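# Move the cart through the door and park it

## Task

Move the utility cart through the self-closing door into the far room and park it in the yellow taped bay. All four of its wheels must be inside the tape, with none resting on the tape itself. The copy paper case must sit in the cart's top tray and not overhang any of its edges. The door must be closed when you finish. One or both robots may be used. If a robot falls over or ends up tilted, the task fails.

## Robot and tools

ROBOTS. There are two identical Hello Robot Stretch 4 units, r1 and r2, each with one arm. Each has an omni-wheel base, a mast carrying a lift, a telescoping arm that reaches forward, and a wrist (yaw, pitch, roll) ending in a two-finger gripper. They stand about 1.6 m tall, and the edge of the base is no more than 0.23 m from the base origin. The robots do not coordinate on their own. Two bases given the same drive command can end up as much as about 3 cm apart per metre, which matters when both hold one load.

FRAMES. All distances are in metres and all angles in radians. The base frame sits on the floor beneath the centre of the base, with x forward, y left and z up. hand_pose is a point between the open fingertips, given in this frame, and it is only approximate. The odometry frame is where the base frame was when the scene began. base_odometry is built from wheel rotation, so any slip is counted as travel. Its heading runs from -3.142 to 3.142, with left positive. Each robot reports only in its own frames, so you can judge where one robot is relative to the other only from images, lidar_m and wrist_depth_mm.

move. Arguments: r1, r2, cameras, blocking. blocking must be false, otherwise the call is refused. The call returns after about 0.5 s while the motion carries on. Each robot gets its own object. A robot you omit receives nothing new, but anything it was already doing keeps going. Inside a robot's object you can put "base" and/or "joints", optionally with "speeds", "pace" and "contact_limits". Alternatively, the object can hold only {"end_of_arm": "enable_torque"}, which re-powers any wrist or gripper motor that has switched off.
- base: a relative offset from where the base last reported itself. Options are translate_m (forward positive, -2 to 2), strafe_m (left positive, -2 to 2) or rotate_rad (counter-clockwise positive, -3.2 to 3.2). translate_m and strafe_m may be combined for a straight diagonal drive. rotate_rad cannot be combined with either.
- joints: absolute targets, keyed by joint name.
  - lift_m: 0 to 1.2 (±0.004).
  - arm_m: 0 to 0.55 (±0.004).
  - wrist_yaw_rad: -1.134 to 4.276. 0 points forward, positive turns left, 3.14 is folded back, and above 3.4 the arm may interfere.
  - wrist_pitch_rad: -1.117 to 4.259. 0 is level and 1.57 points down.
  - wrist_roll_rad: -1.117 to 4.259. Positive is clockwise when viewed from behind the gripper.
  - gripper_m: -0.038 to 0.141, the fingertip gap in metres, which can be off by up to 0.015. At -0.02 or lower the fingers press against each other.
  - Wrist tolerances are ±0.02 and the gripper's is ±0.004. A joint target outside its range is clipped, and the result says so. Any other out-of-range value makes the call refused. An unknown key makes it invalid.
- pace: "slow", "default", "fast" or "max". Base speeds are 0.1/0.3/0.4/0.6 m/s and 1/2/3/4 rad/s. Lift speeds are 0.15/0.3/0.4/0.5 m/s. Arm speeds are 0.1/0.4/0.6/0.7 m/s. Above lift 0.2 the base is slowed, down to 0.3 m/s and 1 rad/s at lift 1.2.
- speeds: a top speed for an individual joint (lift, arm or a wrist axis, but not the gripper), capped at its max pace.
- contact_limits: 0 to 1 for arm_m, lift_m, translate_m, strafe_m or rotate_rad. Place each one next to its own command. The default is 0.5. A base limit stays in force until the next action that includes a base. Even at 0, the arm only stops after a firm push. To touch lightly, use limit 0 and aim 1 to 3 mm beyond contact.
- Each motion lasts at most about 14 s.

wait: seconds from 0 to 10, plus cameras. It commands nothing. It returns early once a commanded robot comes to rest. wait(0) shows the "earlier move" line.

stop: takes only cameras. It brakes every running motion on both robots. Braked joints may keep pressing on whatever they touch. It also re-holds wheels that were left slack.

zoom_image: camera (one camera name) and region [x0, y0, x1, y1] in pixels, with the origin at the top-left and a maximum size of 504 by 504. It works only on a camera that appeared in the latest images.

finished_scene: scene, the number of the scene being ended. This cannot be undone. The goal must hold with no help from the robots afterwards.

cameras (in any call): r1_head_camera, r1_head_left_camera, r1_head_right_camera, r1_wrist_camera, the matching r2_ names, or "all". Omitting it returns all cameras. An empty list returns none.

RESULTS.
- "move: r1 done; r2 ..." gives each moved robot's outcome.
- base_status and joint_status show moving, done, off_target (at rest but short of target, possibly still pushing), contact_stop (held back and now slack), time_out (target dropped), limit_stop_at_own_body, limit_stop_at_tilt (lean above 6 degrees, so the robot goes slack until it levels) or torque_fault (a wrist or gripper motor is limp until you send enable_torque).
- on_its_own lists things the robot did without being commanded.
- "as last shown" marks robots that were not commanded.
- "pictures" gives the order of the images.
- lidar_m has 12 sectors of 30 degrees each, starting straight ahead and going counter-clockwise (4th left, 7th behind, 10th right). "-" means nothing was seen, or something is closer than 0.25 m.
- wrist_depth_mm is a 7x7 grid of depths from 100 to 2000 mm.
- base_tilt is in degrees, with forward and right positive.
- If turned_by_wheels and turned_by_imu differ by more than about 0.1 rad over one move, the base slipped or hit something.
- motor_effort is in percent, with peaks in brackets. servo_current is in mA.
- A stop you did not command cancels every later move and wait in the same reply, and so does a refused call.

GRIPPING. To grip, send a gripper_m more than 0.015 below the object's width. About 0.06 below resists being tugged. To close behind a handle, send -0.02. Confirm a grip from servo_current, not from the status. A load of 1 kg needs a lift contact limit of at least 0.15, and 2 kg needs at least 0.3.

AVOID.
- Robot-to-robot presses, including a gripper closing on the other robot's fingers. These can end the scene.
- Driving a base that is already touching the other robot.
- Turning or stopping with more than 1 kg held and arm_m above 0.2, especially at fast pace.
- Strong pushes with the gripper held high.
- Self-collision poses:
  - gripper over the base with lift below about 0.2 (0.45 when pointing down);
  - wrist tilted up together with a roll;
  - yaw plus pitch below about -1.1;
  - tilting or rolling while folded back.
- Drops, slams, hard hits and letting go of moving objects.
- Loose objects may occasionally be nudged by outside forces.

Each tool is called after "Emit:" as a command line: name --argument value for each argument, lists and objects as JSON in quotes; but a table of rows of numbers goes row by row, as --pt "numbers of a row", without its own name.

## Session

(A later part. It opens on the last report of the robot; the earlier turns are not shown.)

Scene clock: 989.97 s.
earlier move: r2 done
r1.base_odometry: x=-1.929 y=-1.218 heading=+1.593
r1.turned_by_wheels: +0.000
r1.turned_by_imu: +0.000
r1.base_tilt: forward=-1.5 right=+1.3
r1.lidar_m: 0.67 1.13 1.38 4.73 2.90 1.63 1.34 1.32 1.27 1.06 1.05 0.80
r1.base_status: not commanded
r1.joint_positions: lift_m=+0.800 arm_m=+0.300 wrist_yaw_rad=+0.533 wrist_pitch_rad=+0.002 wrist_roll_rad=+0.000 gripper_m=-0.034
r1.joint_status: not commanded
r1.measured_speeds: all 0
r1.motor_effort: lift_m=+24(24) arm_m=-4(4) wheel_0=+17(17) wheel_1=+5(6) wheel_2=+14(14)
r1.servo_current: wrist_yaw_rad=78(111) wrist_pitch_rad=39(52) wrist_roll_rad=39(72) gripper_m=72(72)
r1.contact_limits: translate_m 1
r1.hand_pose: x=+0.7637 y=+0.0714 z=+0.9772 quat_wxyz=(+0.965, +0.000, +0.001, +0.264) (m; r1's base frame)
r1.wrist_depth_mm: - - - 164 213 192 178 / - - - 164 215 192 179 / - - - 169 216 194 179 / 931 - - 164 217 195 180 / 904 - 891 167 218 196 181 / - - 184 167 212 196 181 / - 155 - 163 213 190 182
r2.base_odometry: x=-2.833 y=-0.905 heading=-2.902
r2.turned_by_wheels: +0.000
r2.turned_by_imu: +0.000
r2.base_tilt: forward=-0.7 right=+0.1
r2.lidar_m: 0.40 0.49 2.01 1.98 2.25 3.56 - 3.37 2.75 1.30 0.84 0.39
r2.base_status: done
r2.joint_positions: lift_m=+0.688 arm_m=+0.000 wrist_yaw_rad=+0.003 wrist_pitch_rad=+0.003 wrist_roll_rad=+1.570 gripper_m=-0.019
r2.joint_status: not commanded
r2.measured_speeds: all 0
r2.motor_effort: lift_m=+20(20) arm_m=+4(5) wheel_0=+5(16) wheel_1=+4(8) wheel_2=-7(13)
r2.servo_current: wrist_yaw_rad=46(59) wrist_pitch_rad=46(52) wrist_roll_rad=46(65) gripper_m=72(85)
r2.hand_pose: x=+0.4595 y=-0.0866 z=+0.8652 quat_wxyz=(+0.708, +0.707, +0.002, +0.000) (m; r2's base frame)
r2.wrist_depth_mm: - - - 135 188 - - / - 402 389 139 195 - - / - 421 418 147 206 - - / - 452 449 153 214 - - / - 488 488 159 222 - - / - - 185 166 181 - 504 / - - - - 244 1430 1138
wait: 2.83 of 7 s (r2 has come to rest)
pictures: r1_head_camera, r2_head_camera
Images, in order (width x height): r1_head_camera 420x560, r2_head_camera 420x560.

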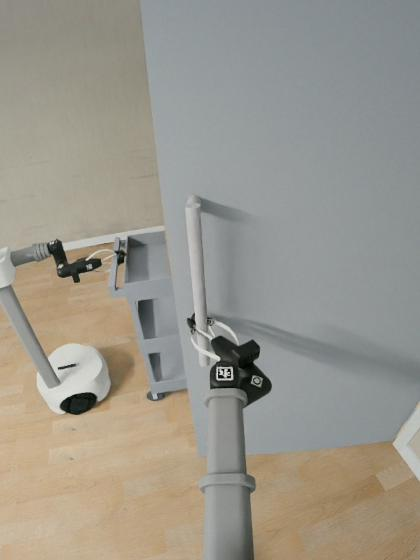

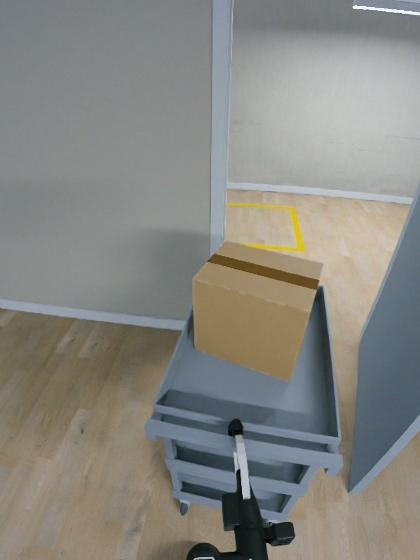

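Emit:
move --r2 '{"base":{"translate_m":0.25,"strafe_m":-0.07},"pace":"slow"}' --blocking false --cameras '[]'

Emit:
wait --seconds 7 --cameras '["r2_head_camera"]'

Scene clock: 1002.47 s.
move: r2 moving
r1: as last shown
r1.base_tilt: forward=-1.6 right=+1.2
r1.lidar_m: 0.68 1.12 1.42 4.71 2.93 1.60 1.32 1.32 1.27 1.06 1.04 0.80
r1.motor_effort: lift_m=+24(24) arm_m=-4(4) wheel_0=+16(17) wheel_1=+5(6) wheel_2=+14(14)
r1.servo_current: wrist_yaw_rad=91(91) wrist_pitch_rad=39(46) wrist_roll_rad=46(52) gripper_m=59(65)
r1.contact_limits: translate_m 1
r1.wrist_depth_mm: - - - 164 213 192 178 / - - - 163 215 192 179 / - - - 170 216 194 179 / 946 - - 163 216 195 180 / 904 - 904 167 218 195 181 / - - 186 167 213 196 182 / - 155 - 163 213 191 182
r2.base_odometry: x=-2.846 y=-0.905 heading=-2.902
r2.turned_by_wheels: +0.000
r2.turned_by_imu: +0.001
r2.base_tilt: forward=-0.7 right=+0.1
r2.lidar_m: 0.42 0.47 2.03 1.98 2.24 3.57 - 3.38 2.76 1.26 0.85 0.40
r2.base_status: translate_m moving; strafe_m moving
r2.joint_positions: lift_m=+0.688 arm_m=+0.000 wrist_yaw_rad=+0.003 wrist_pitch_rad=+0.003 wrist_roll_rad=+1.570 gripper_m=-0.019
r2.joint_status: not commanded
r2.measured_speeds: translate_m=+0.048 strafe_m=-0.013 rotate_rad=+0.000 lift_m=+0.000 arm_m=+0.000 wrist_yaw_rad=-0.002 wrist_pitch_rad=+0.000 wrist_roll_rad=+0.000
r2.motor_effort: lift_m=+20(20) arm_m=+4(4) wheel_0=+12(12) wheel_1=+4(7) wheel_2=-11(13)
r2.servo_current: wrist_yaw_rad=46(52) wrist_pitch_rad=39(52) wrist_roll_rad=39(52) gripper_m=72(78)
r2.hand_pose: x=+0.4595 y=-0.0867 z=+0.8652 quat_wxyz=(+0.708, +0.707, +0.002, +0.000) (m; r2's base frame)
r2.wrist_depth_mm: - - - 135 188 - - / - 397 392 140 195 - - / - 421 415 147 206 - - / - 459 449 153 213 - - / - 492 488 159 224 - - / - - 188 165 181 - 508 / - - - - 242 123 1160
pictures: none
No camera images: "cameras" was empty.

Scene clock: 1005.80 s.
earlier move: r2 done
r1.base_odometry: x=-1.929 y=-1.218 heading=+1.593
r1.turned_by_wheels: +0.000
r1.turned_by_imu: +0.000
r1.base_tilt: forward=-1.5 right=+1.2
r1.lidar_m: 0.68 1.16 3.85 4.74 2.94 1.61 1.34 1.33 1.28 1.04 1.06 0.80
r1.base_status: not commanded
r1.joint_positions: lift_m=+0.800 arm_m=+0.300 wrist_yaw_rad=+0.533 wrist_pitch_rad=+0.002 wrist_roll_rad=+0.000 gripper_m=-0.034
r1.joint_status: not commanded
r1.measured_speeds: all 0
r1.motor_effort: lift_m=+24(24) arm_m=-4(4) wheel_0=+16(17) wheel_1=+5(6) wheel_2=+14(14)
r1.servo_current: wrist_yaw_rad=78(98) wrist_pitch_rad=39(52) wrist_roll_rad=33(72) gripper_m=65(65)
r1.contact_limits: translate_m 1
r1.hand_pose: x=+0.7637 y=+0.0714 z=+0.9772 quat_wxyz=(+0.965, +0.000, +0.001, +0.264) (m; r1's base frame)
r1.wrist_depth_mm: - 820 - 164 214 191 178 / - - - 164 216 193 178 / - - - 169 216 193 179 / - 904 - 163 218 195 181 / - 820 904 167 219 196 180 / - - 186 167 213 196 182 / - 155 - 164 213 191 181
r2.base_odometry: x=-3.092 y=-0.897 heading=-2.903
r2.turned_by_wheels: -0.001
r2.turned_by_imu: -0.001
r2.base_tilt: forward=-0.7 right=+0.0
r2.lidar_m: 0.40 0.43 2.05 2.02 2.28 3.57 - 3.33 2.75 0.97 0.66 0.43
r2.base_status: done
r2.joint_positions: lift_m=+0.688 arm_m=+0.000 wrist_yaw_rad=-0.001 wrist_pitch_rad=+0.003 wrist_roll_rad=+1.570 gripper_m=-0.019
r2.joint_status: not commanded
r2.measured_speeds: all 0
r2.motor_effort: lift_m=+20(20) arm_m=+4(4) wheel_0=+2(12) wheel_1=+3(8) wheel_2=-9(14)
r2.servo_current: wrist_yaw_rad=52(59) wrist_pitch_rad=39(52) wrist_roll_rad=65(65) gripper_m=72(78)
r2.hand_pose: x=+0.4592 y=-0.0878 z=+0.8652 quat_wxyz=(+0.708, +0.707, +0.001, -0.001) (m; r2's base frame)
r2.wrist_depth_mm: - - - 148 202 691 - / - - 469 151 208 - - / - 427 418 155 213 - - / - 455 445 159 219 809 - / - 477 477 165 225 - - / - 500 187 167 181 - - / - - - - 237 - 500
wait: 3.33 of 7 s (r2 has come to rest)
pictures: r2_head_camera
Images, in order (width x height): r2_head_camera 420x560.

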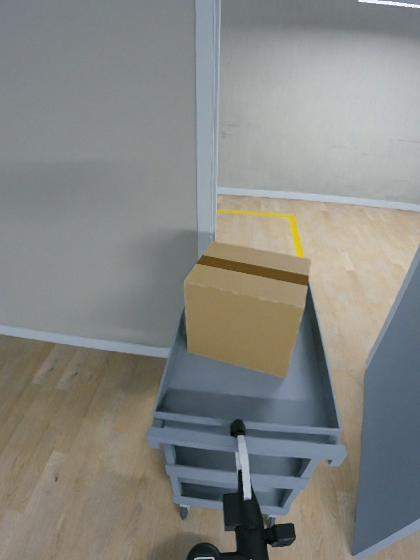

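Emit:
move --r2 '{"base":{"translate_m":-0.35,"strafe_m":-0.2},"pace":"slow"}' --blocking false --cameras '[]'

Emit:
wait --seconds 7 --cameras '["r2_head_camera"]'

Scene clock: 1024.30 s.
move: r2 moving
r1: as last shown
r1.lidar_m: 0.71 1.16 3.84 4.72 2.93 1.60 1.33 1.31 1.24 1.07 1.05 0.82
r1.motor_effort: lift_m=+24(24) arm_m=-3(4) wheel_0=+16(17) wheel_1=+5(5) wheel_2=+14(14)
r1.servo_current: wrist_yaw_rad=85(104) wrist_pitch_rad=39(46) wrist_roll_rad=26(52) gripper_m=59(72)
r1.contact_limits: translate_m 1
r1.wrist_depth_mm: - - - 164 213 191 177 / - - - 164 215 192 179 / - - - 170 216 194 179 / - 809 - 163 217 195 181 / - 809 - 167 219 195 181 / - - 186 167 211 196 182 / - 156 - 163 213 190 182
r2.base_odometry: x=-3.082 y=-0.887 heading=-2.902
r2.turned_by_wheels: +0.000
r2.turned_by_imu: +0.001
r2.base_tilt: forward=-0.7 right=+0.1
r2.lidar_m: 0.42 0.45 2.07 2.04 2.26 3.62 - 3.33 2.75 0.98 0.66 0.41
r2.base_status: translate_m moving; strafe_m moving
r2.joint_positions: lift_m=+0.688 arm_m=+0.000 wrist_yaw_rad=+0.000 wrist_pitch_rad=+0.003 wrist_roll_rad=+1.570 gripper_m=-0.019
r2.joint_status: not commanded
r2.measured_speeds: translate_m=-0.049 strafe_m=-0.027 rotate_rad=-0.004 lift_m=+0.000 arm_m=+0.000 wrist_yaw_rad=+0.019 wrist_pitch_rad=+0.000 wrist_roll_rad=+0.000
r2.motor_effort: lift_m=+20(20) arm_m=+4(4) wheel_0=+5(5) wheel_1=-7(10) wheel_2=+12(13)
r2.servo_current: wrist_yaw_rad=52(52) wrist_pitch_rad=46(52) wrist_roll_rad=46(59) gripper_m=78(85)
r2.hand_pose: x=+0.4592 y=-0.0875 z=+0.8652 quat_wxyz=(+0.708, +0.707, +0.001, -0.001) (m; r2's base frame)
r2.wrist_depth_mm: - - - 147 202 647 - / - - 421 151 208 - - / - 427 421 156 214 798 - / - 455 449 161 221 - - / - 480 484 166 228 - - / - 500 187 171 181 - - / - - - - 241 - 484
pictures: none
No camera images: "cameras" was empty.

Scene clock: 1029.00 s.
earlier move: r2 done
r1.base_odometry: x=-1.929 y=-1.218 heading=+1.593
r1.turned_by_wheels: +0.000
r1.turned_by_imu: +0.000
r1.base_tilt: forward=-1.5 right=+1.2
r1.lidar_m: 0.70 0.83 1.04 4.72 2.93 1.58 1.34 1.33 1.28 1.06 1.05 0.81
r1.base_status: not commanded
r1.joint_positions: lift_m=+0.800 arm_m=+0.300 wrist_yaw_rad=+0.533 wrist_pitch_rad=+0.002 wrist_roll_rad=+0.000 gripper_m=-0.034
r1.joint_status: not commanded
r1.measured_speeds: all 0
r1.motor_effort: lift_m=+24(24) arm_m=-4(4) wheel_0=+16(17) wheel_1=+5(6) wheel_2=+14(14)
r1.servo_current: wrist_yaw_rad=78(104) wrist_pitch_rad=46(52) wrist_roll_rad=39(65) gripper_m=59(72)
r1.contact_limits: translate_m 1
r1.hand_pose: x=+0.7637 y=+0.0714 z=+0.9772 quat_wxyz=(+0.965, +0.000, +0.001, +0.264) (m; r1's base frame)
r1.wrist_depth_mm: - - - 164 213 191 178 / - - - 163 215 192 179 / - - - 170 216 194 179 / - - - 163 218 195 181 / 723 - - 167 218 195 181 / - 640 183 167 213 196 181 / - 155 175 163 213 190 181
r2.base_odometry: x=-2.799 y=-0.619 heading=-2.903
r2.turned_by_wheels: -0.001
r2.turned_by_imu: -0.001
r2.base_tilt: forward=-0.7 right=+0.1
r2.lidar_m: 0.37 0.40 2.28 2.29 2.55 4.04 4.19 3.05 2.47 1.05 0.85 0.44
r2.base_status: done
r2.joint_positions: lift_m=+0.688 arm_m=+0.000 wrist_yaw_rad=+0.001 wrist_pitch_rad=+0.003 wrist_roll_rad=+1.570 gripper_m=-0.019
r2.joint_status: not commanded
r2.measured_speeds: all 0
r2.motor_effort: lift_m=+20(20) arm_m=+4(4) wheel_0=-6(10) wheel_1=-4(10) wheel_2=+5(16)
r2.servo_current: wrist_yaw_rad=39(65) wrist_pitch_rad=39(52) wrist_roll_rad=52(65) gripper_m=78(85)
r2.hand_pose: x=+0.4594 y=-0.0870 z=+0.8652 quat_wxyz=(+0.708, +0.707, +0.002, -0.001) (m; r2's base frame)
r2.wrist_depth_mm: - - - 182 244 1708 1205 / - - - 181 240 1708 535 / - - - 179 239 788 - / - 449 445 177 236 - - / 1464 455 459 176 233 831 - / - 466 189 173 181 - - / - - 477 - 229 - -
wait: 4.70 of 7 s (r2 has come to rest)
pictures: r2_head_camera
Images, in order (width x height): r2_head_camera 420x560.

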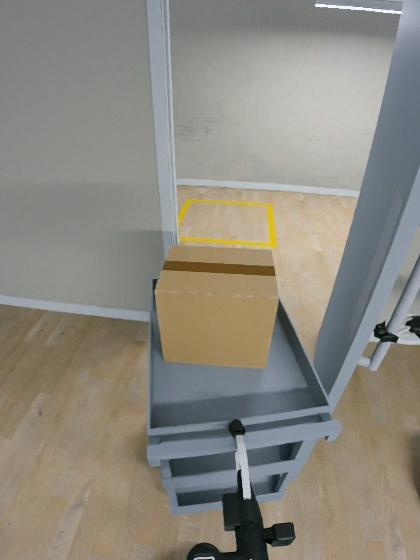

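Emit:
move --r2 '{"base":{"translate_m":0.2},"pace":"slow"}' --blocking false --cameras '[]'

Emit:
wait --seconds 7 --cameras '["r2_head_camera"]'

Scene clock: 1050.53 s.
move: r2 moving
r1: as last shown
r1.base_tilt: forward=-1.6 right=+1.2
r1.lidar_m: 0.69 0.84 1.05 4.73 2.94 1.61 1.32 1.33 1.29 1.05 1.06 0.80
r1.servo_current: wrist_yaw_rad=72(104) wrist_pitch_rad=33(46) wrist_roll_rad=59(59) gripper_m=59(65)
r1.contact_limits: translate_m 1
r1.wrist_depth_mm: - - - 164 213 192 178 / - - - 163 214 193 179 / - - - 169 216 193 180 / - - - 164 216 195 180 / 723 - - 167 220 196 181 / - 640 183 167 212 196 182 / - 155 176 163 214 190 182
r2.base_odometry: x=-2.811 y=-0.622 heading=-2.903
r2.turned_by_wheels: +0.000
r2.turned_by_imu: +0.001
r2.base_tilt: forward=-0.7 right=+0.0
r2.lidar_m: 0.39 0.39 2.32 2.27 2.54 4.05 4.22 3.02 2.46 1.05 0.85 0.41
r2.base_status: translate_m moving
r2.joint_positions: lift_m=+0.688 arm_m=+0.000 wrist_yaw_rad=-0.001 wrist_pitch_rad=+0.003 wrist_roll_rad=+1.570 gripper_m=-0.019
r2.joint_status: not commanded
r2.measured_speeds: translate_m=+0.049 strafe_m=+0.000 rotate_rad=+0.000 lift_m=+0.000 arm_m=+0.000 wrist_yaw_rad=+0.000 wrist_pitch_rad=+0.000 wrist_roll_rad=+0.000
r2.motor_effort: lift_m=+20(20) arm_m=+4(4) wheel_0=+6(8) wheel_1=+6(8) wheel_2=-13(13)
r2.servo_current: wrist_yaw_rad=46(52) wrist_pitch_rad=39(46) wrist_roll_rad=52(52) gripper_m=72(78)
r2.hand_pose: x=+0.4592 y=-0.0876 z=+0.8652 quat_wxyz=(+0.708, +0.707, +0.001, -0.001) (m; r2's base frame)
r2.wrist_depth_mm: - - - 180 242 1708 1205 / - - - 178 238 1708 539 / - - - 176 236 - - / - 449 442 175 234 842 - / 1430 459 455 173 232 820 - / - 462 187 171 181 - - / - - 477 - 228 - -
pictures: none
No camera images: "cameras" was empty.

Scene clock: 1053.33 s.
earlier move: r2 done
r1.base_odometry: x=-1.929 y=-1.218 heading=+1.593
r1.turned_by_wheels: +0.000
r1.turned_by_imu: +0.000
r1.base_tilt: forward=-1.5 right=+1.2
r1.lidar_m: 0.70 0.98 1.14 4.75 2.93 1.58 1.33 1.32 1.26 1.05 1.06 0.80
r1.base_status: not commanded
r1.joint_positions: lift_m=+0.800 arm_m=+0.300 wrist_yaw_rad=+0.533 wrist_pitch_rad=+0.002 wrist_roll_rad=+0.000 gripper_m=-0.034
r1.joint_status: not commanded
r1.measured_speeds: all 0
r1.motor_effort: lift_m=+24(24) arm_m=-4(4) wheel_0=+16(17) wheel_1=+5(6) wheel_2=+14(14)
r1.servo_current: wrist_yaw_rad=65(104) wrist_pitch_rad=39(52) wrist_roll_rad=52(72) gripper_m=59(72)
r1.contact_limits: translate_m 1
r1.hand_pose: x=+0.7637 y=+0.0714 z=+0.9772 quat_wxyz=(+0.965, +0.000, +0.001, +0.264) (m; r1's base frame)
r1.wrist_depth_mm: - - - 164 213 193 178 / - - - 163 216 192 179 / - - - 170 216 194 179 / 723 - - 164 219 195 180 / 627 715 707 167 219 195 180 / - - 186 167 211 196 181 / 647 155 - 163 213 190 182
r2.base_odometry: x=-2.993 y=-0.667 heading=-2.903
r2.turned_by_wheels: +0.000
r2.turned_by_imu: +0.000
r2.base_tilt: forward=-0.7 right=+0.2
r2.lidar_m: 0.36 0.39 2.27 2.25 2.51 3.97 - 3.07 2.51 0.95 0.58 0.43
r2.base_status: done
r2.joint_positions: lift_m=+0.688 arm_m=+0.000 wrist_yaw_rad=-0.004 wrist_pitch_rad=+0.003 wrist_roll_rad=+1.570 gripper_m=-0.019
r2.joint_status: not commanded
r2.measured_speeds: all 0
r2.motor_effort: lift_m=+20(20) arm_m=+4(4) wheel_0=+1(13) wheel_1=+3(9) wheel_2=-7(16)
r2.servo_current: wrist_yaw_rad=46(59) wrist_pitch_rad=39(46) wrist_roll_rad=46(52) gripper_m=72(85)
r2.hand_pose: x=+0.4589 y=-0.0887 z=+0.8652 quat_wxyz=(+0.708, +0.707, -0.001, -0.003) (m; r2's base frame)
r2.wrist_depth_mm: - - - 190 254 1708 1205 / - - - 186 247 1708 544 / - - - 181 240 798 - / - - 445 178 236 798 - / - - 452 173 230 809 - / - 455 188 168 183 - - / - - 459 - 220 - -
wait: 2.80 of 7 s (r2 has come to rest)
pictures: r2_head_camera
Images, in order (width x height): r2_head_camera 420x560.

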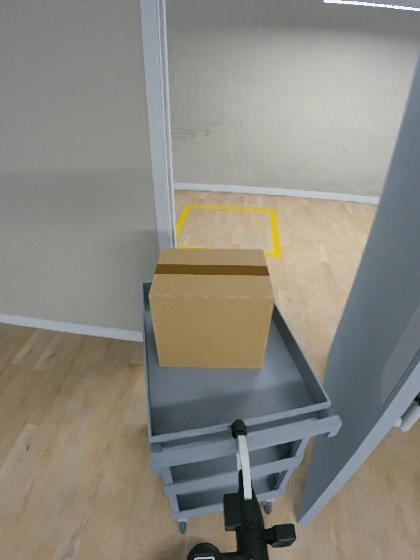

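Emit:
move --r2 '{"base":{"translate_m":0.1,"strafe_m":0.08},"pace":"slow"}' --blocking false --cameras '[]'

Emit:
wait --seconds 7 --cameras '["r2_head_camera"]'

Scene clock: 1075.07 s.
move: r2 moving
r1: as last shown
r1.base_tilt: forward=-1.6 right=+1.2
r1.lidar_m: 0.69 0.99 3.84 4.72 2.91 1.62 1.34 1.32 1.27 1.06 1.05 0.81
r1.motor_effort: lift_m=+23(24) arm_m=-4(4) wheel_0=+17(17) wheel_1=+5(6) wheel_2=+14(14)
r1.servo_current: wrist_yaw_rad=72(98) wrist_pitch_rad=46(46) wrist_roll_rad=46(65) gripper_m=59(65)
r1.contact_limits: translate_m 1
r1.wrist_depth_mm: - - - 164 213 192 178 / - - - 164 215 192 178 / - - - 170 216 195 180 / 654 - - 163 217 195 181 / 621 715 699 167 220 195 181 / 654 - 187 167 213 195 182 / 634 155 - 163 213 191 182
r2.base_odometry: x=-3.002 y=-0.677 heading=-2.904
r2.turned_by_wheels: -0.001
r2.turned_by_imu: -0.001
r2.base_tilt: forward=-0.7 right=+0.1
r2.lidar_m: 0.37 0.40 2.26 2.21 2.50 3.93 - 3.06 2.54 0.98 0.57 0.43
r2.base_status: translate_m moving; strafe_m moving
r2.joint_positions: lift_m=+0.688 arm_m=+0.000 wrist_yaw_rad=-0.006 wrist_pitch_rad=+0.003 wrist_roll_rad=+1.570 gripper_m=-0.019
r2.joint_status: not commanded
r2.measured_speeds: translate_m=+0.041 strafe_m=+0.033 rotate_rad=-0.001 lift_m=+0.000 arm_m=+0.000 wrist_yaw_rad=-0.001 wrist_pitch_rad=+0.000 wrist_roll_rad=+0.000
r2.motor_effort: lift_m=+20(20) arm_m=+4(4) wheel_0=-11(11) wheel_1=+7(9) wheel_2=-16(16)
r2.servo_current: wrist_yaw_rad=52(65) wrist_pitch_rad=46(46) wrist_roll_rad=46(59) gripper_m=78(85)
r2.hand_pose: x=+0.4588 y=-0.0890 z=+0.8652 quat_wxyz=(+0.708, +0.707, -0.001, -0.003) (m; r2's base frame)
r2.wrist_depth_mm: - - - 190 253 1756 1182 / - - - 186 247 1756 549 / - - - 180 241 798 - / - - 442 178 235 788 - / - - 449 173 230 820 - / - 452 187 167 183 - - / - - 459 - 220 - -
pictures: none
No camera images: "cameras" was empty.

Scene clock: 1077.07 s.
earlier move: r2 done
r1.base_odometry: x=-1.929 y=-1.218 heading=+1.593
r1.turned_by_wheels: +0.000
r1.turned_by_imu: +0.000
r1.base_tilt: forward=-1.6 right=+1.2
r1.lidar_m: 0.67 1.05 3.84 4.73 2.94 1.60 1.33 1.34 1.25 1.06 1.04 0.81
r1.base_status: not commanded
r1.joint_positions: lift_m=+0.800 arm_m=+0.300 wrist_yaw_rad=+0.533 wrist_pitch_rad=+0.002 wrist_roll_rad=+0.000 gripper_m=-0.034
r1.joint_status: not commanded
r1.measured_speeds: all 0
r1.motor_effort: lift_m=+24(24) arm_m=-3(4) wheel_0=+17(17) wheel_1=+5(6) wheel_2=+14(14)
r1.servo_current: wrist_yaw_rad=72(98) wrist_pitch_rad=39(52) wrist_roll_rad=52(65) gripper_m=65(65)
r1.contact_limits: translate_m 1
r1.hand_pose: x=+0.7637 y=+0.0714 z=+0.9772 quat_wxyz=(+0.965, +0.000, +0.001, +0.264) (m; r1's base frame)
r1.wrist_depth_mm: - - - 165 213 191 178 / - - - 164 216 193 179 / - - - 169 217 193 179 / - 778 - 163 218 195 180 / - 723 778 167 220 195 181 / - - 186 167 213 196 182 / - 155 - 164 213 190 182
r2.base_odometry: x=-3.072 y=-0.768 heading=-2.904
r2.turned_by_wheels: +0.000
r2.turned_by_imu: +0.000
r2.base_tilt: forward=-0.7 right=+0.0
r2.lidar_m: 0.38 0.41 2.16 2.15 2.40 3.79 - 3.22 2.59 0.91 0.56 0.41
r2.base_status: done
r2.joint_positions: lift_m=+0.688 arm_m=+0.000 wrist_yaw_rad=-0.006 wrist_pitch_rad=+0.003 wrist_roll_rad=+1.570 gripper_m=-0.019
r2.joint_status: not commanded
r2.measured_speeds: all 0
r2.motor_effort: lift_m=+20(20) arm_m=+4(4) wheel_0=-9(13) wheel_1=+4(9) wheel_2=-9(16)
r2.servo_current: wrist_yaw_rad=46(65) wrist_pitch_rad=39(46) wrist_roll_rad=39(59) gripper_m=78(85)
r2.hand_pose: x=+0.4587 y=-0.0893 z=+0.8652 quat_wxyz=(+0.708, +0.707, -0.001, -0.003) (m; r2's base frame)
r2.wrist_depth_mm: - - - 177 238 1708 1229 / - - - - 236 1618 - / - - 436 174 234 798 - / - - 442 173 231 831 - / - 459 452 171 229 820 - / - 466 187 169 182 - - / - - 477 - 225 - -
wait: 2.00 of 7 s (r2 has come to rest)
pictures: r2_head_camera
Images, in order (width x height): r2_head_camera 420x560.

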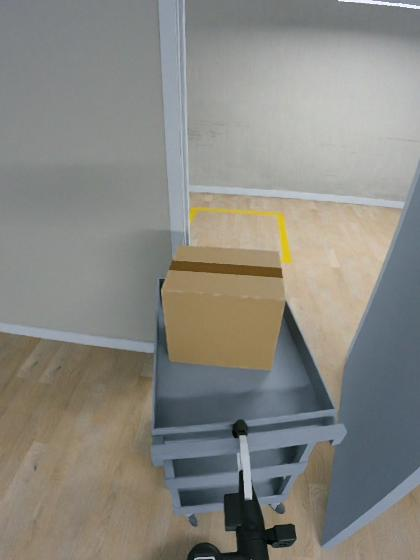

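Emit:
move --r2 '{"base":{"translate_m":-0.1,"strafe_m":0.1},"pace":"slow"}' --blocking false --cameras '[]'

Emit:
wait --seconds 7 --cameras '["r2_head_camera"]'

Emit:
move --r2 '{"base":{"translate_m":0.15},"pace":"slow"}' --blocking false --cameras '[]'

Emit:
wait --seconds 7 --cameras '["r2_head_camera"]'

Scene clock: 1088.00 s.
move: r2 moving
r1: as last shown
r1.base_tilt: forward=-1.5 right=+1.2
r1.lidar_m: 0.71 1.06 3.81 4.75 2.89 1.59 1.34 1.33 1.26 1.08 1.06 0.80
r1.motor_effort: lift_m=+24(24) arm_m=-3(4) wheel_0=+16(17) wheel_1=+5(6) wheel_2=+14(14)
r1.servo_current: wrist_yaw_rad=78(91) wrist_pitch_rad=46(46) wrist_roll_rad=46(59) gripper_m=65(65)
r1.contact_limits: translate_m 1
r1.wrist_depth_mm: - - - 163 213 192 178 / - - - 164 215 193 179 / - - - 169 216 194 180 / - 809 - 163 217 195 180 / - 741 778 167 220 195 181 / - - 186 167 213 195 182 / - 156 - 163 213 190 182
r2.base_odometry: x=-3.061 y=-0.774 heading=-2.904
r2.turned_by_wheels: +0.000
r2.turned_by_imu: +0.000
r2.base_tilt: forward=-0.7 right=+0.0
r2.lidar_m: 0.39 0.41 2.17 2.15 2.38 3.80 - 3.18 2.61 0.92 0.58 0.43
r2.base_status: translate_m moving; strafe_m moving
r2.joint_positions: lift_m=+0.688 arm_m=+0.000 wrist_yaw_rad=-0.006 wrist_pitch_rad=+0.003 wrist_roll_rad=+1.570 gripper_m=-0.019
r2.joint_status: not commanded
r2.measured_speeds: translate_m=-0.035 strafe_m=+0.035 rotate_rad=+0.000 lift_m=+0.000 arm_m=+0.000 wrist_yaw_rad=+0.000 wrist_pitch_rad=+0.000 wrist_roll_rad=+0.000
r2.motor_effort: lift_m=+20(20) arm_m=+3(4) wheel_0=-13(17) wheel_1=+6(7) wheel_2=+9(10)
r2.servo_current: wrist_yaw_rad=65(65) wrist_pitch_rad=39(46) wrist_roll_rad=59(59) gripper_m=78(78)
r2.hand_pose: x=+0.4587 y=-0.0893 z=+0.8652 quat_wxyz=(+0.708, +0.707, -0.001, -0.003) (m; r2's base frame)
r2.wrist_depth_mm: - - - 176 236 1708 1255 / - - - - 235 1708 - / - - 442 174 235 - - / - 449 442 173 233 - - / - 459 459 173 231 831 - / - 462 187 171 181 - - / - - 480 - 229 - -
pictures: none
No camera images: "cameras" was empty.

Scene clock: 1090.17 s.
earlier move: r2 done
r1.base_odometry: x=-1.929 y=-1.218 heading=+1.593
r1.turned_by_wheels: +0.000
r1.turned_by_imu: +0.000
r1.base_tilt: forward=-1.5 right=+1.2
r1.lidar_m: 0.70 1.06 3.84 4.71 2.93 1.60 1.32 1.32 1.27 1.05 1.06 0.80
r1.base_status: not commanded
r1.joint_positions: lift_m=+0.800 arm_m=+0.300 wrist_yaw_rad=+0.533 wrist_pitch_rad=+0.002 wrist_roll_rad=+0.000 gripper_m=-0.034
r1.joint_status: not commanded
r1.measured_speeds: all 0
r1.motor_effort: lift_m=+24(24) arm_m=-4(4) wheel_0=+16(17) wheel_1=+5(6) wheel_2=+14(14)
r1.servo_current: wrist_yaw_rad=78(98) wrist_pitch_rad=33(52) wrist_roll_rad=52(59) gripper_m=65(72)
r1.contact_limits: translate_m 1
r1.hand_pose: x=+0.7637 y=+0.0714 z=+0.9772 quat_wxyz=(+0.965, +0.000, +0.001, +0.264) (m; r1's base frame)
r1.wrist_depth_mm: - - - 164 213 193 178 / - - - 164 215 192 179 / - - - 170 216 194 179 / - - - 164 216 195 181 / - 891 878 167 220 195 181 / - - 186 167 212 196 182 / - 156 - 163 213 190 182
r2.base_odometry: x=-2.951 y=-0.841 heading=-2.903
r2.turned_by_wheels: +0.001
r2.turned_by_imu: +0.001
r2.base_tilt: forward=-0.7 right=+0.1
r2.lidar_m: 0.41 0.50 2.10 2.08 2.30 3.65 - 3.24 2.68 1.13 0.73 0.41
r2.base_status: done
r2.joint_positions: lift_m=+0.688 arm_m=+0.000 wrist_yaw_rad=+0.001 wrist_pitch_rad=+0.003 wrist_roll_rad=+1.570 gripper_m=-0.019
r2.joint_status: not commanded
r2.measured_speeds: all 0
r2.motor_effort: lift_m=+20(20) arm_m=-4(4) wheel_0=-3(17) wheel_1=+2(7) wheel_2=+12(13)
r2.servo_current: wrist_yaw_rad=52(65) wrist_pitch_rad=33(52) wrist_roll_rad=46(65) gripper_m=72(78)
r2.hand_pose: x=+0.4594 y=-0.0871 z=+0.8652 quat_wxyz=(+0.708, +0.707, +0.001, -0.001) (m; r2's base frame)
r2.wrist_depth_mm: - - - 150 206 715 - / - - 424 154 212 768 - / - 427 424 158 217 798 - / - 459 449 163 223 - - / - 477 480 168 229 - - / - 500 188 173 181 - - / - - - - 242 - 484
wait: 2.17 of 7 s (r2 has come to rest)
pictures: r2_head_camera
Images, in order (width x height): r2_head_camera 420x560.

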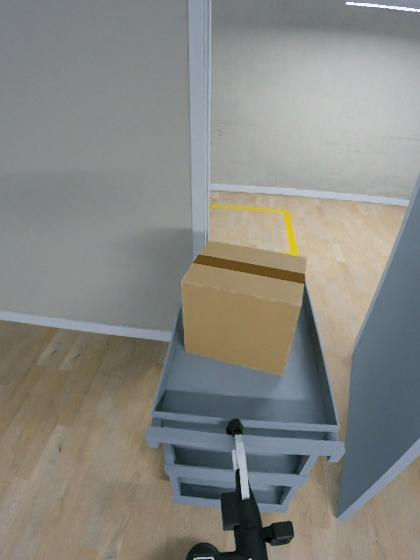

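Scene clock: 1090.67 s.
move: r2 moving
r1: as last shown
r1.base_tilt: forward=-1.6 right=+1.2
r1.lidar_m: 0.68 1.03 3.82 4.71 2.93 1.58 1.34 1.34 1.28 1.06 1.05 0.81
r1.motor_effort: lift_m=+23(24) arm_m=-4(4) wheel_0=+17(17) wheel_1=+5(6) wheel_2=+14(14)
r1.servo_current: wrist_yaw_rad=65(104) wrist_pitch_rad=33(46) wrist_roll_rad=52(65) gripper_m=59(65)
r1.contact_limits: translate_m 1
r1.wrist_depth_mm: - - - 164 214 192 178 / - - - 164 215 193 179 / - - - 170 216 193 179 / - 931 - 163 218 194 180 / - 878 891 167 218 195 181 / - - 185 167 212 198 182 / - 155 - 163 213 191 182
r2.base_odometry: x=-2.963 y=-0.844 heading=-2.903
r2.turned_by_wheels: +0.000
r2.turned_by_imu: +0.000
r2.base_tilt: forward=-0.7 right=+0.1
r2.lidar_m: 0.39 0.47 2.08 2.07 2.32 3.66 - 3.28 2.69 1.11 0.71 0.41
r2.base_status: translate_m moving
r2.joint_positions: lift_m=+0.688 arm_m=+0.000 wrist_yaw_rad=+0.001 wrist_pitch_rad=+0.003 wrist_roll_rad=+1.570 gripper_m=-0.019
r2.joint_status: not commanded
r2.measured_speeds: translate_m=+0.049 strafe_m=-0.001 rotate_rad=-0.003 lift_m=+0.000 arm_m=+0.000 wrist_yaw_rad=-0.015 wrist_pitch_rad=+0.000 wrist_roll_rad=+0.000
r2.motor_effort: lift_m=+20(20) arm_m=-3(4) wheel_0=+10(10) wheel_1=+6(7) wheel_2=-13(13)
r2.servo_current: wrist_yaw_rad=39(52) wrist_pitch_rad=46(46) wrist_roll_rad=46(59) gripper_m=78(78)
r2.hand_pose: x=+0.4593 y=-0.0873 z=+0.8652 quat_wxyz=(+0.708, +0.707, +0.001, -0.001) (m; r2's base frame)
r2.wrist_depth_mm: - - - 151 207 683 - / - - 504 154 211 788 - / - 427 421 159 215 798 - / - 459 445 163 221 831 - / - 473 473 167 227 - - / - 492 188 170 181 - - / - - - - 236 - 496
pictures: none
No camera images: "cameras" was empty.

Scene clock: 1092.97 s.
earlier move: r2 done
r1.base_odometry: x=-1.929 y=-1.218 heading=+1.593
r1.turned_by_wheels: +0.000
r1.turned_by_imu: +0.000
r1.base_tilt: forward=-1.6 right=+1.2
r1.lidar_m: 0.68 1.15 3.82 4.72 2.91 1.58 1.34 1.31 1.25 1.06 1.06 0.80
r1.base_status: not commanded
r1.joint_positions: lift_m=+0.800 arm_m=+0.300 wrist_yaw_rad=+0.533 wrist_pitch_rad=+0.002 wrist_roll_rad=+0.000 gripper_m=-0.034
r1.joint_status: not commanded
r1.measured_speeds: all 0
r1.motor_effort: lift_m=+24(24) arm_m=-3(4) wheel_0=+17(17) wheel_1=+5(6) wheel_2=+14(14)
r1.servo_current: wrist_yaw_rad=98(117) wrist_pitch_rad=46(46) wrist_roll_rad=46(72) gripper_m=65(72)
r1.contact_limits: translate_m 1
r1.hand_pose: x=+0.7637 y=+0.0714 z=+0.9772 quat_wxyz=(+0.965, +0.000, +0.001, +0.264) (m; r1's base frame)
r1.wrist_depth_mm: - - - 164 213 191 178 / - - - 164 215 192 179 / - - - 170 216 194 179 / - 798 - 163 217 195 180 / - 798 891 167 218 196 181 / - - 185 167 213 196 182 / - 156 - 163 213 190 182
r2.base_odometry: x=-3.097 y=-0.877 heading=-2.903
r2.turned_by_wheels: +0.001
r2.turned_by_imu: +0.001
r2.base_tilt: forward=-0.7 right=+0.0
r2.lidar_m: 0.40 0.45 2.07 2.04 2.28 3.62 - 3.31 2.69 0.95 0.63 0.42
r2.base_status: done
r2.joint_positions: lift_m=+0.688 arm_m=+0.000 wrist_yaw_rad=+0.002 wrist_pitch_rad=+0.003 wrist_roll_rad=+1.570 gripper_m=-0.019
r2.joint_status: not commanded
r2.measured_speeds: all 0
r2.motor_effort: lift_m=+20(20) arm_m=+4(4) wheel_0=+8(11) wheel_1=+6(8) wheel_2=-6(19)
r2.servo_current: wrist_yaw_rad=65(65) wrist_pitch_rad=39(46) wrist_roll_rad=46(59) gripper_m=72(78)
r2.hand_pose: x=+0.4595 y=-0.0868 z=+0.8652 quat_wxyz=(+0.708, +0.707, +0.002, +0.000) (m; r2's base frame)
r2.wrist_depth_mm: - - - 149 206 1430 - / - - 530 153 209 - - / - 424 421 157 213 798 - / - 445 442 160 220 820 - / - 469 473 164 224 - - / - 492 187 168 182 - - / - - - - 236 - 477
wait: 2.30 of 7 s (r2 has come to rest)
pictures: r2_head_camera
Images, in order (width x height): r2_head_camera 420x560.

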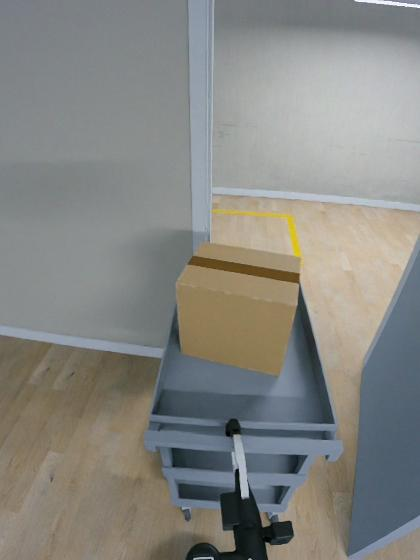

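Emit:
move --r2 '{"base":{"translate_m":-0.3,"strafe_m":-0.14},"pace":"slow"}' --blocking false --cameras '[]'

Emit:
wait --seconds 7 --cameras '["r2_head_camera"]'

Emit:
move --r2 '{"base":{"translate_m":-0.15,"strafe_m":-0.15},"pace":"slow"}' --blocking false --cameras '[]'

Emit:
wait --seconds 7 --cameras '["r2_head_camera"]'

Scene clock: 1106.60 s.
move: r2 moving
r1: as last shown
r1.lidar_m: 0.69 1.15 3.81 4.71 2.91 1.61 1.33 1.32 1.25 1.06 1.06 0.80
r1.motor_effort: lift_m=+24(24) arm_m=-4(4) wheel_0=+17(17) wheel_1=+5(6) wheel_2=+14(14)
r1.servo_current: wrist_yaw_rad=85(104) wrist_pitch_rad=39(52) wrist_roll_rad=33(65) gripper_m=59(65)
r1.contact_limits: translate_m 1
r1.wrist_depth_mm: - - - 164 214 192 177 / - - - 163 215 193 178 / - - - 170 216 193 179 / - 778 - 163 216 195 180 / - 788 - 167 219 195 180 / - 798 186 167 213 196 181 / - 155 - 163 212 190 182
r2.base_odometry: x=-3.087 y=-0.868 heading=-2.902
r2.turned_by_wheels: +0.000
r2.turned_by_imu: +0.001
r2.base_tilt: forward=-0.7 right=+0.1
r2.lidar_m: 0.41 0.46 2.05 2.06 2.30 3.59 - 3.30 2.70 0.96 0.64 0.43
r2.base_status: translate_m moving; strafe_m moving
r2.joint_positions: lift_m=+0.688 arm_m=+0.000 wrist_yaw_rad=+0.006 wrist_pitch_rad=+0.003 wrist_roll_rad=+1.570 gripper_m=-0.019
r2.joint_status: not commanded
r2.measured_speeds: translate_m=-0.051 strafe_m=-0.022 rotate_rad=-0.002 lift_m=+0.000 arm_m=+0.000 wrist_yaw_rad=+0.004 wrist_pitch_rad=+0.000 wrist_roll_rad=+0.000
r2.motor_effort: lift_m=+20(20) arm_m=+4(4) wheel_0=-2(9) wheel_1=-8(9) wheel_2=+15(16)
r2.servo_current: wrist_yaw_rad=46(59) wrist_pitch_rad=39(46) wrist_roll_rad=52(52) gripper_m=78(78)
r2.hand_pose: x=+0.4598 y=-0.0857 z=+0.8652 quat_wxyz=(+0.708, +0.707, +0.003, +0.001) (m; r2's base frame)
r2.wrist_depth_mm: - - - 151 207 1499 - / - - 525 155 211 778 - / - 427 427 158 218 809 - / - 452 445 163 224 - - / - 473 477 167 228 - - / - 496 187 171 181 - - / - - - - 240 - 500
pictures: none
No camera images: "cameras" was empty.

Scene clock: 1110.60 s.
earlier move: r2 done
r1.base_odometry: x=-1.929 y=-1.218 heading=+1.593
r1.turned_by_wheels: +0.000
r1.turned_by_imu: +0.000
r1.base_tilt: forward=-1.5 right=+1.3
r1.lidar_m: 0.67 0.88 1.08 4.71 2.93 1.61 1.33 1.31 1.25 1.07 1.04 0.79
r1.base_status: not commanded
r1.joint_positions: lift_m=+0.800 arm_m=+0.300 wrist_yaw_rad=+0.533 wrist_pitch_rad=+0.002 wrist_roll_rad=+0.000 gripper_m=-0.034
r1.joint_status: not commanded
r1.measured_speeds: all 0
r1.motor_effort: lift_m=+24(24) arm_m=-4(4) wheel_0=+16(17) wheel_1=+5(6) wheel_2=+14(14)
r1.servo_current: wrist_yaw_rad=91(104) wrist_pitch_rad=46(52) wrist_roll_rad=52(65) gripper_m=59(72)
r1.contact_limits: translate_m 1
r1.hand_pose: x=+0.7637 y=+0.0714 z=+0.9772 quat_wxyz=(+0.965, +0.000, +0.001, +0.264) (m; r1's base frame)
r1.wrist_depth_mm: - - - 164 213 190 178 / - - - 164 216 193 179 / - - - 169 216 193 179 / - - - 163 216 194 181 / 768 750 - 167 218 195 181 / - 668 183 167 212 196 182 / - 155 161 163 213 190 182
r2.base_odometry: x=-2.839 y=-0.670 heading=-2.903
r2.turned_by_wheels: -0.001
r2.turned_by_imu: -0.001
r2.base_tilt: forward=-0.7 right=+0.1
r2.lidar_m: 0.37 0.44 2.25 2.24 2.51 3.94 - 3.12 2.54 1.08 0.78 0.41
r2.base_status: done
r2.joint_positions: lift_m=+0.688 arm_m=+0.000 wrist_yaw_rad=+0.000 wrist_pitch_rad=+0.003 wrist_roll_rad=+1.570 gripper_m=-0.019
r2.joint_status: not commanded
r2.measured_speeds: all 0
r2.motor_effort: lift_m=+20(20) arm_m=+4(4) wheel_0=-8(13) wheel_1=-6(10) wheel_2=+5(16)
r2.servo_current: wrist_yaw_rad=59(65) wrist_pitch_rad=39(46) wrist_roll_rad=52(59) gripper_m=72(85)
r2.hand_pose: x=+0.4593 y=-0.0873 z=+0.8652 quat_wxyz=(+0.708, +0.707, +0.001, -0.001) (m; r2's base frame)
r2.wrist_depth_mm: - - - 176 236 1756 1255 / - - - - 236 1618 - / - - 439 174 235 - - / - 449 445 173 234 - - / - 462 459 173 232 820 - / - 473 188 173 181 - - / - - 484 - 230 120 -
wait: 4.00 of 7 s (r2 has come to rest)
pictures: r2_head_camera
Images, in order (width x height): r2_head_camera 420x560.

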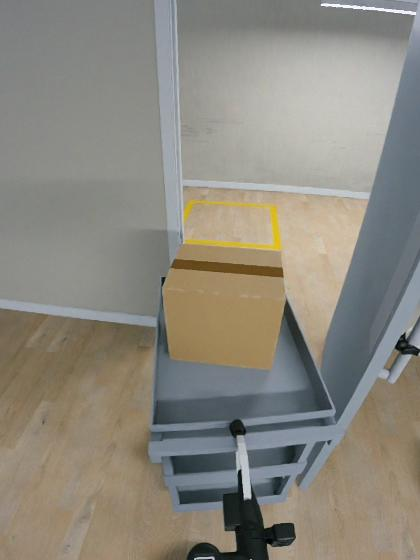

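Scene clock: 1111.10 s.
move: r2 moving
r1: as last shown
r1.base_tilt: forward=-1.6 right=+1.2
r1.lidar_m: 0.68 0.89 1.08 4.71 2.93 1.61 1.35 1.34 1.28 1.05 1.04 0.81
r1.motor_effort: lift_m=+24(24) arm_m=-4(4) wheel_0=+16(17) wheel_1=+5(5) wheel_2=+14(14)
r1.servo_current: wrist_yaw_rad=52(104) wrist_pitch_rad=46(46) wrist_roll_rad=33(72) gripper_m=59(65)
r1.contact_limits: translate_m 1
r1.wrist_depth_mm: - - - 164 214 191 178 / - - - 163 215 192 179 / - - - 170 216 194 179 / - - - 164 217 195 180 / 750 768 - 168 219 195 181 / - 654 182 167 212 196 182 / - 156 179 163 213 191 182
r2.base_odometry: x=-2.832 y=-0.659 heading=-2.903
r2.turned_by_wheels: +0.000
r2.turned_by_imu: +0.000
r2.base_tilt: forward=-0.6 right=+0.1
r2.lidar_m: 0.39 0.41 2.27 2.24 2.50 3.97 - 3.07 2.51 1.05 0.80 0.44
r2.base_status: translate_m moving; strafe_m moving
r2.joint_positions: lift_m=+0.688 arm_m=+0.000 wrist_yaw_rad=+0.000 wrist_pitch_rad=+0.003 wrist_roll_rad=+1.570 gripper_m=-0.019
r2.joint_status: not commanded
r2.measured_speeds: translate_m=-0.035 strafe_m=-0.035 rotate_rad=-0.002 lift_m=+0.000 arm_m=+0.000 wrist_yaw_rad=+0.000 wrist_pitch_rad=+0.000 wrist_roll_rad=+0.000
r2.motor_effort: lift_m=+20(20) arm_m=+4(4) wheel_0=+0(9) wheel_1=-8(10) wheel_2=+10(11)
r2.servo_current: wrist_yaw_rad=46(52) wrist_pitch_rad=46(46) wrist_roll_rad=39(46) gripper_m=78(85)
r2.hand_pose: x=+0.4593 y=-0.0873 z=+0.8652 quat_wxyz=(+0.708, +0.707, +0.001, -0.001) (m; r2's base frame)
r2.wrist_depth_mm: - - - 175 234 1756 1182 / - - - - 234 1576 - / - - 436 174 234 - - / - 452 449 173 234 - - / - 462 459 173 233 778 - / - 469 188 173 180 - - / - - 484 - 231 1499 -
pictures: none
No camera images: "cameras" was empty.

Scene clock: 1113.97 s.
earlier move: r2 done
r1.base_odometry: x=-1.929 y=-1.218 heading=+1.593
r1.turned_by_wheels: +0.000
r1.turned_by_imu: +0.000
r1.base_tilt: forward=-1.5 right=+1.3
r1.lidar_m: 0.68 0.74 0.95 4.71 2.92 1.60 1.34 1.31 1.29 1.05 1.04 0.81
r1.base_status: not commanded
r1.joint_positions: lift_m=+0.800 arm_m=+0.300 wrist_yaw_rad=+0.533 wrist_pitch_rad=+0.002 wrist_roll_rad=+0.000 gripper_m=-0.034
r1.joint_status: not commanded
r1.measured_speeds: all 0
r1.motor_effort: lift_m=+24(24) arm_m=-4(4) wheel_0=+16(17) wheel_1=+5(6) wheel_2=+14(14)
r1.servo_current: wrist_yaw_rad=85(104) wrist_pitch_rad=52(52) wrist_roll_rad=33(78) gripper_m=65(72)
r1.contact_limits: translate_m 1
r1.hand_pose: x=+0.7637 y=+0.0714 z=+0.9772 quat_wxyz=(+0.965, +0.000, +0.001, +0.264) (m; r1's base frame)
r1.wrist_depth_mm: - - - 164 213 192 178 / - - - 163 216 192 179 / - - - 170 216 193 179 / - - - 163 217 194 180 / - - - 167 218 195 181 / 549 559 180 167 212 195 181 / - 148 477 163 213 190 182
r2.base_odometry: x=-2.729 y=-0.489 heading=-2.902
r2.turned_by_wheels: +0.001
r2.turned_by_imu: +0.002
r2.base_tilt: forward=-0.7 right=+0.1
r2.lidar_m: 0.38 0.38 2.42 2.41 2.68 4.13 4.11 2.83 2.34 1.05 0.90 0.44
r2.base_status: done
r2.joint_positions: lift_m=+0.688 arm_m=+0.000 wrist_yaw_rad=+0.006 wrist_pitch_rad=+0.003 wrist_roll_rad=+1.570 gripper_m=-0.019
r2.joint_status: not commanded
r2.measured_speeds: all 0
r2.motor_effort: lift_m=+20(20) arm_m=+4(4) wheel_0=+8(14) wheel_1=-3(10) wheel_2=+10(14)
r2.servo_current: wrist_yaw_rad=39(65) wrist_pitch_rad=33(52) wrist_roll_rad=46(65) gripper_m=78(85)
r2.hand_pose: x=+0.4598 y=-0.0857 z=+0.8652 quat_wxyz=(+0.708, +0.707, +0.003, +0.001) (m; r2's base frame)
r2.wrist_depth_mm: - - - 201 266 - - / - - - 196 258 1756 525 / - - - 190 250 820 - / - 449 449 183 242 - - / 1576 452 449 179 236 788 - / - 452 189 173 181 - - / - - 455 - 223 - -
wait: 2.87 of 7 s (r2 has come to rest)
pictures: r2_head_camera
Images, in order (width x height): r2_head_camera 420x560.

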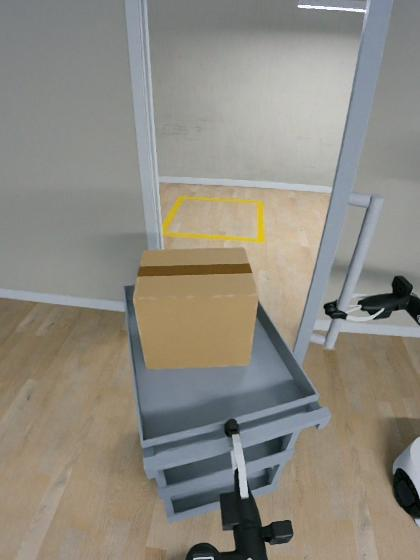

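Emit:
move --r2 '{"base":{"strafe_m":0.12},"pace":"slow"}' --blocking false --cameras '[]'

Emit:
wait --seconds 7 --cameras '["r2_head_camera"]'

Emit:
move --r2 '{"base":{"translate_m":0.2,"strafe_m":-0.04},"pace":"slow"}' --blocking false --cameras '[]'

Emit:
wait --seconds 7 --cameras '["r2_head_camera"]'

Scene clock: 1125.23 s.
move: r2 moving
r1: as last shown
r1.lidar_m: 0.67 0.76 0.95 4.73 2.91 1.59 1.32 1.32 1.27 1.07 1.03 0.80
r1.motor_effort: lift_m=+24(24) arm_m=-4(4) wheel_0=+16(17) wheel_1=+5(5) wheel_2=+14(14)
r1.servo_current: wrist_yaw_rad=72(98) wrist_pitch_rad=39(52) wrist_roll_rad=33(65) gripper_m=59(65)
r1.contact_limits: translate_m 1
r1.wrist_depth_mm: - - - 164 215 191 178 / - - - 164 215 193 178 / - - - 170 216 195 180 / - - - 163 217 195 180 / - - - 167 218 195 181 / 554 559 181 167 212 196 182 / - 148 469 163 213 190 182
r2.base_odometry: x=-2.725 y=-0.502 heading=-2.903
r2.turned_by_wheels: +0.000
r2.turned_by_imu: +0.000
r2.base_tilt: forward=-0.7 right=+0.1
r2.lidar_m: 0.36 0.37 2.41 2.39 2.64 4.12 4.12 2.92 2.35 1.06 0.92 0.46
r2.base_status: strafe_m moving
r2.joint_positions: lift_m=+0.688 arm_m=+0.000 wrist_yaw_rad=+0.003 wrist_pitch_rad=+0.003 wrist_roll_rad=+1.570 gripper_m=-0.019
r2.joint_status: not commanded
r2.measured_speeds: translate_m=+0.000 strafe_m=+0.054 rotate_rad=-0.001 lift_m=+0.000 arm_m=+0.000 wrist_yaw_rad=-0.008 wrist_pitch_rad=+0.000 wrist_roll_rad=+0.000
r2.motor_effort: lift_m=+20(20) arm_m=+4(4) wheel_0=-6(13) wheel_1=+7(8) wheel_2=+0(8)
r2.servo_current: wrist_yaw_rad=46(59) wrist_pitch_rad=46(46) wrist_roll_rad=59(59) gripper_m=72(78)
r2.hand_pose: x=+0.4595 y=-0.0865 z=+0.8652 quat_wxyz=(+0.708, +0.707, +0.002, +0.000) (m; r2's base frame)
r2.wrist_depth_mm: - - - 204 268 - - / - - - 198 260 1756 521 / - - - 190 251 798 - / - 449 449 183 244 - - / - - 452 179 236 798 - / - 455 188 173 181 - - / - - 455 - 224 - -
pictures: none
No camera images: "cameras" was empty.

Scene clock: 1127.10 s.
earlier move: r2 done
r1.base_odometry: x=-1.929 y=-1.218 heading=+1.593
r1.turned_by_wheels: +0.000
r1.turned_by_imu: +0.000
r1.base_tilt: forward=-1.5 right=+1.3
r1.lidar_m: 0.69 0.84 1.06 4.71 2.90 1.61 1.33 1.33 1.25 1.04 1.05 0.82
r1.base_status: not commanded
r1.joint_positions: lift_m=+0.800 arm_m=+0.300 wrist_yaw_rad=+0.533 wrist_pitch_rad=+0.002 wrist_roll_rad=+0.000 gripper_m=-0.034
r1.joint_status: not commanded
r1.measured_speeds: all 0
r1.motor_effort: lift_m=+24(24) arm_m=-4(4) wheel_0=+17(17) wheel_1=+5(6) wheel_2=+14(14)
r1.servo_current: wrist_yaw_rad=91(104) wrist_pitch_rad=59(59) wrist_roll_rad=46(65) gripper_m=65(65)
r1.contact_limits: translate_m 1
r1.hand_pose: x=+0.7637 y=+0.0714 z=+0.9772 quat_wxyz=(+0.965, +0.000, +0.001, +0.264) (m; r1's base frame)
r1.wrist_depth_mm: - - - 164 214 192 177 / - - - 164 216 192 179 / - - - 170 216 195 179 / - - - 163 218 194 180 / 741 - - 167 219 195 181 / 640 634 181 167 213 196 182 / - 141 176 163 213 190 182
r2.base_odometry: x=-2.700 y=-0.605 heading=-2.903
r2.turned_by_wheels: +0.000
r2.turned_by_imu: -0.001
r2.base_tilt: forward=-0.7 right=+0.1
r2.lidar_m: 0.37 0.42 2.30 2.29 2.56 4.05 4.13 3.01 2.45 1.15 1.00 0.44
r2.base_status: done
r2.joint_positions: lift_m=+0.688 arm_m=+0.000 wrist_yaw_rad=-0.008 wrist_pitch_rad=+0.003 wrist_roll_rad=+1.570 gripper_m=-0.019
r2.joint_status: not commanded
r2.measured_speeds: all 0
r2.motor_effort: lift_m=+20(20) arm_m=+4(4) wheel_0=-7(18) wheel_1=+4(8) wheel_2=+0(8)
r2.servo_current: wrist_yaw_rad=59(78) wrist_pitch_rad=46(52) wrist_roll_rad=52(59) gripper_m=85(85)
r2.hand_pose: x=+0.4585 y=-0.0899 z=+0.8652 quat_wxyz=(+0.708, +0.707, -0.002, -0.004) (m; r2's base frame)
r2.wrist_depth_mm: - - - 179 241 1708 1255 / - - - 178 238 1756 - / - - 436 175 236 - - / - - 442 174 234 820 - / - 459 455 173 230 809 - / - 466 187 169 182 - - / - - 477 - 225 - -
wait: 1.87 of 7 s (r2 has come to rest)
pictures: r2_head_camera
Images, in order (width x height): r2_head_camera 420x560.

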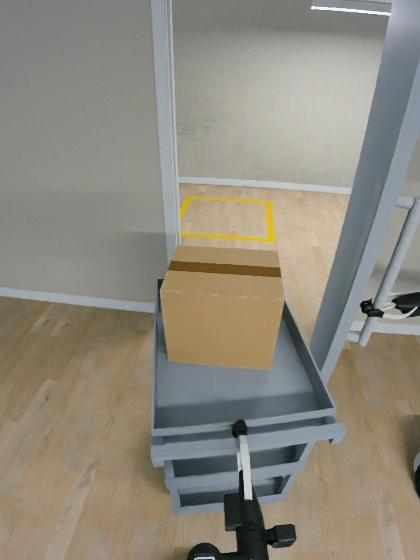

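Scene clock: 1127.60 s.
move: r2 moving
r1: as last shown
r1.lidar_m: 0.71 0.84 1.04 4.73 2.92 1.58 1.31 1.32 1.29 1.06 1.05 0.80
r1.motor_effort: lift_m=+24(24) arm_m=-4(4) wheel_0=+16(17) wheel_1=+5(6) wheel_2=+14(14)
r1.servo_current: wrist_yaw_rad=78(104) wrist_pitch_rad=39(59) wrist_roll_rad=46(52) gripper_m=59(65)
r1.contact_limits: translate_m 1
r1.wrist_depth_mm: - - - 164 214 192 178 / - - - 164 215 191 179 / - - - 170 216 194 180 / - - - 163 217 195 180 / 741 - - 167 220 195 181 / 647 647 180 167 213 196 182 / - 148 176 164 213 190 182
r2.base_odometry: x=-2.713 y=-0.606 heading=-2.902
r2.turned_by_wheels: +0.000
r2.turned_by_imu: +0.000
r2.base_tilt: forward=-0.7 right=+0.1
r2.lidar_m: 0.37 0.37 2.28 2.29 2.56 4.07 4.12 3.03 2.47 1.12 0.99 0.44
r2.base_status: translate_m moving; strafe_m moving
r2.joint_positions: lift_m=+0.688 arm_m=+0.000 wrist_yaw_rad=-0.008 wrist_pitch_rad=+0.003 wrist_roll_rad=+1.570 gripper_m=-0.019
r2.joint_status: not commanded
r2.measured_speeds: translate_m=+0.049 strafe_m=-0.010 rotate_rad=+0.001 lift_m=+0.000 arm_m=+0.000 wrist_yaw_rad=+0.000 wrist_pitch_rad=+0.000 wrist_roll_rad=+0.000
r2.motor_effort: lift_m=+20(20) arm_m=+4(4) wheel_0=+8(9) wheel_1=+7(7) wheel_2=-13(15)
r2.servo_current: wrist_yaw_rad=59(59) wrist_pitch_rad=33(46) wrist_roll_rad=46(52) gripper_m=78(85)
r2.hand_pose: x=+0.4585 y=-0.0899 z=+0.8652 quat_wxyz=(+0.708, +0.707, -0.002, -0.004) (m; r2's base frame)
r2.wrist_depth_mm: - - - 177 238 1708 1255 / - - - - 236 1618 - / - - 439 174 234 788 - / - - 445 173 231 820 - / 1576 459 455 171 229 820 - / - 459 188 169 182 - - / - - 477 - 225 - -
pictures: none
No camera images: "cameras" was empty.

Scene clock: 1130.40 s.
earlier move: r2 done
r1.base_odometry: x=-1.929 y=-1.218 heading=+1.593
r1.turned_by_wheels: +0.000
r1.turned_by_imu: +0.000
r1.base_tilt: forward=-1.6 right=+1.2
r1.lidar_m: 0.70 0.86 1.02 4.72 2.95 1.62 1.34 1.33 1.23 1.06 1.06 0.80
r1.base_status: not commanded
r1.joint_positions: lift_m=+0.800 arm_m=+0.300 wrist_yaw_rad=+0.533 wrist_pitch_rad=+0.002 wrist_roll_rad=+0.000 gripper_m=-0.034
r1.joint_status: not commanded
r1.measured_speeds: all 0
r1.motor_effort: lift_m=+24(24) arm_m=-4(4) wheel_0=+16(17) wheel_1=+5(6) wheel_2=+14(14)
r1.servo_current: wrist_yaw_rad=72(104) wrist_pitch_rad=39(59) wrist_roll_rad=46(65) gripper_m=59(65)
r1.contact_limits: translate_m 1
r1.hand_pose: x=+0.7637 y=+0.0714 z=+0.9772 quat_wxyz=(+0.965, +0.000, +0.001, +0.264) (m; r1's base frame)
r1.wrist_depth_mm: - - - 164 214 191 178 / - - - 164 216 192 179 / - - - 170 217 195 179 / - - - 163 218 195 180 / 683 691 - 167 218 195 181 / - 597 186 167 213 196 181 / - 156 179 163 213 190 182
r2.base_odometry: x=-2.904 y=-0.614 heading=-2.902
r2.turned_by_wheels: +0.001
r2.turned_by_imu: +0.002
r2.base_tilt: forward=-0.7 right=+0.1
r2.lidar_m: 0.35 0.38 2.33 2.30 2.56 4.02 - 3.04 2.48 0.96 0.70 0.44
r2.base_status: done
r2.joint_positions: lift_m=+0.688 arm_m=+0.000 wrist_yaw_rad=+0.002 wrist_pitch_rad=+0.003 wrist_roll_rad=+1.570 gripper_m=-0.019
r2.joint_status: not commanded
r2.measured_speeds: all 0
r2.motor_effort: lift_m=+20(20) arm_m=+4(4) wheel_0=+9(14) wheel_1=+6(8) wheel_2=-6(16)
r2.servo_current: wrist_yaw_rad=59(72) wrist_pitch_rad=39(52) wrist_roll_rad=39(65) gripper_m=78(85)
r2.hand_pose: x=+0.4594 y=-0.0870 z=+0.8652 quat_wxyz=(+0.708, +0.707, +0.002, +0.000) (m; r2's base frame)
r2.wrist_depth_mm: - - - 188 251 1708 1182 / - - - 186 246 1756 535 / - - - 180 241 768 - / - - 445 178 236 798 - / - 455 452 174 231 809 - / - 455 189 169 181 - - / - - 466 - 223 - -
wait: 2.80 of 7 s (r2 has come to rest)
pictures: r2_head_camera
Images, in order (width x height): r2_head_camera 420x560.

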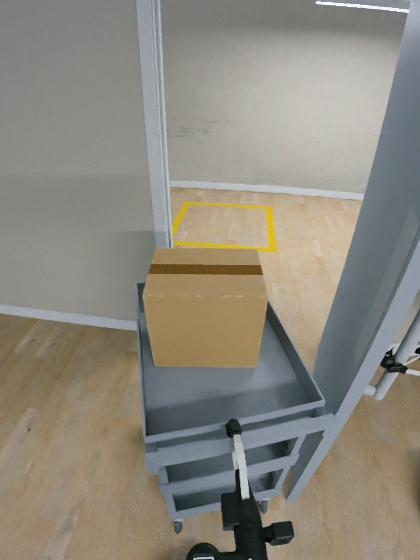

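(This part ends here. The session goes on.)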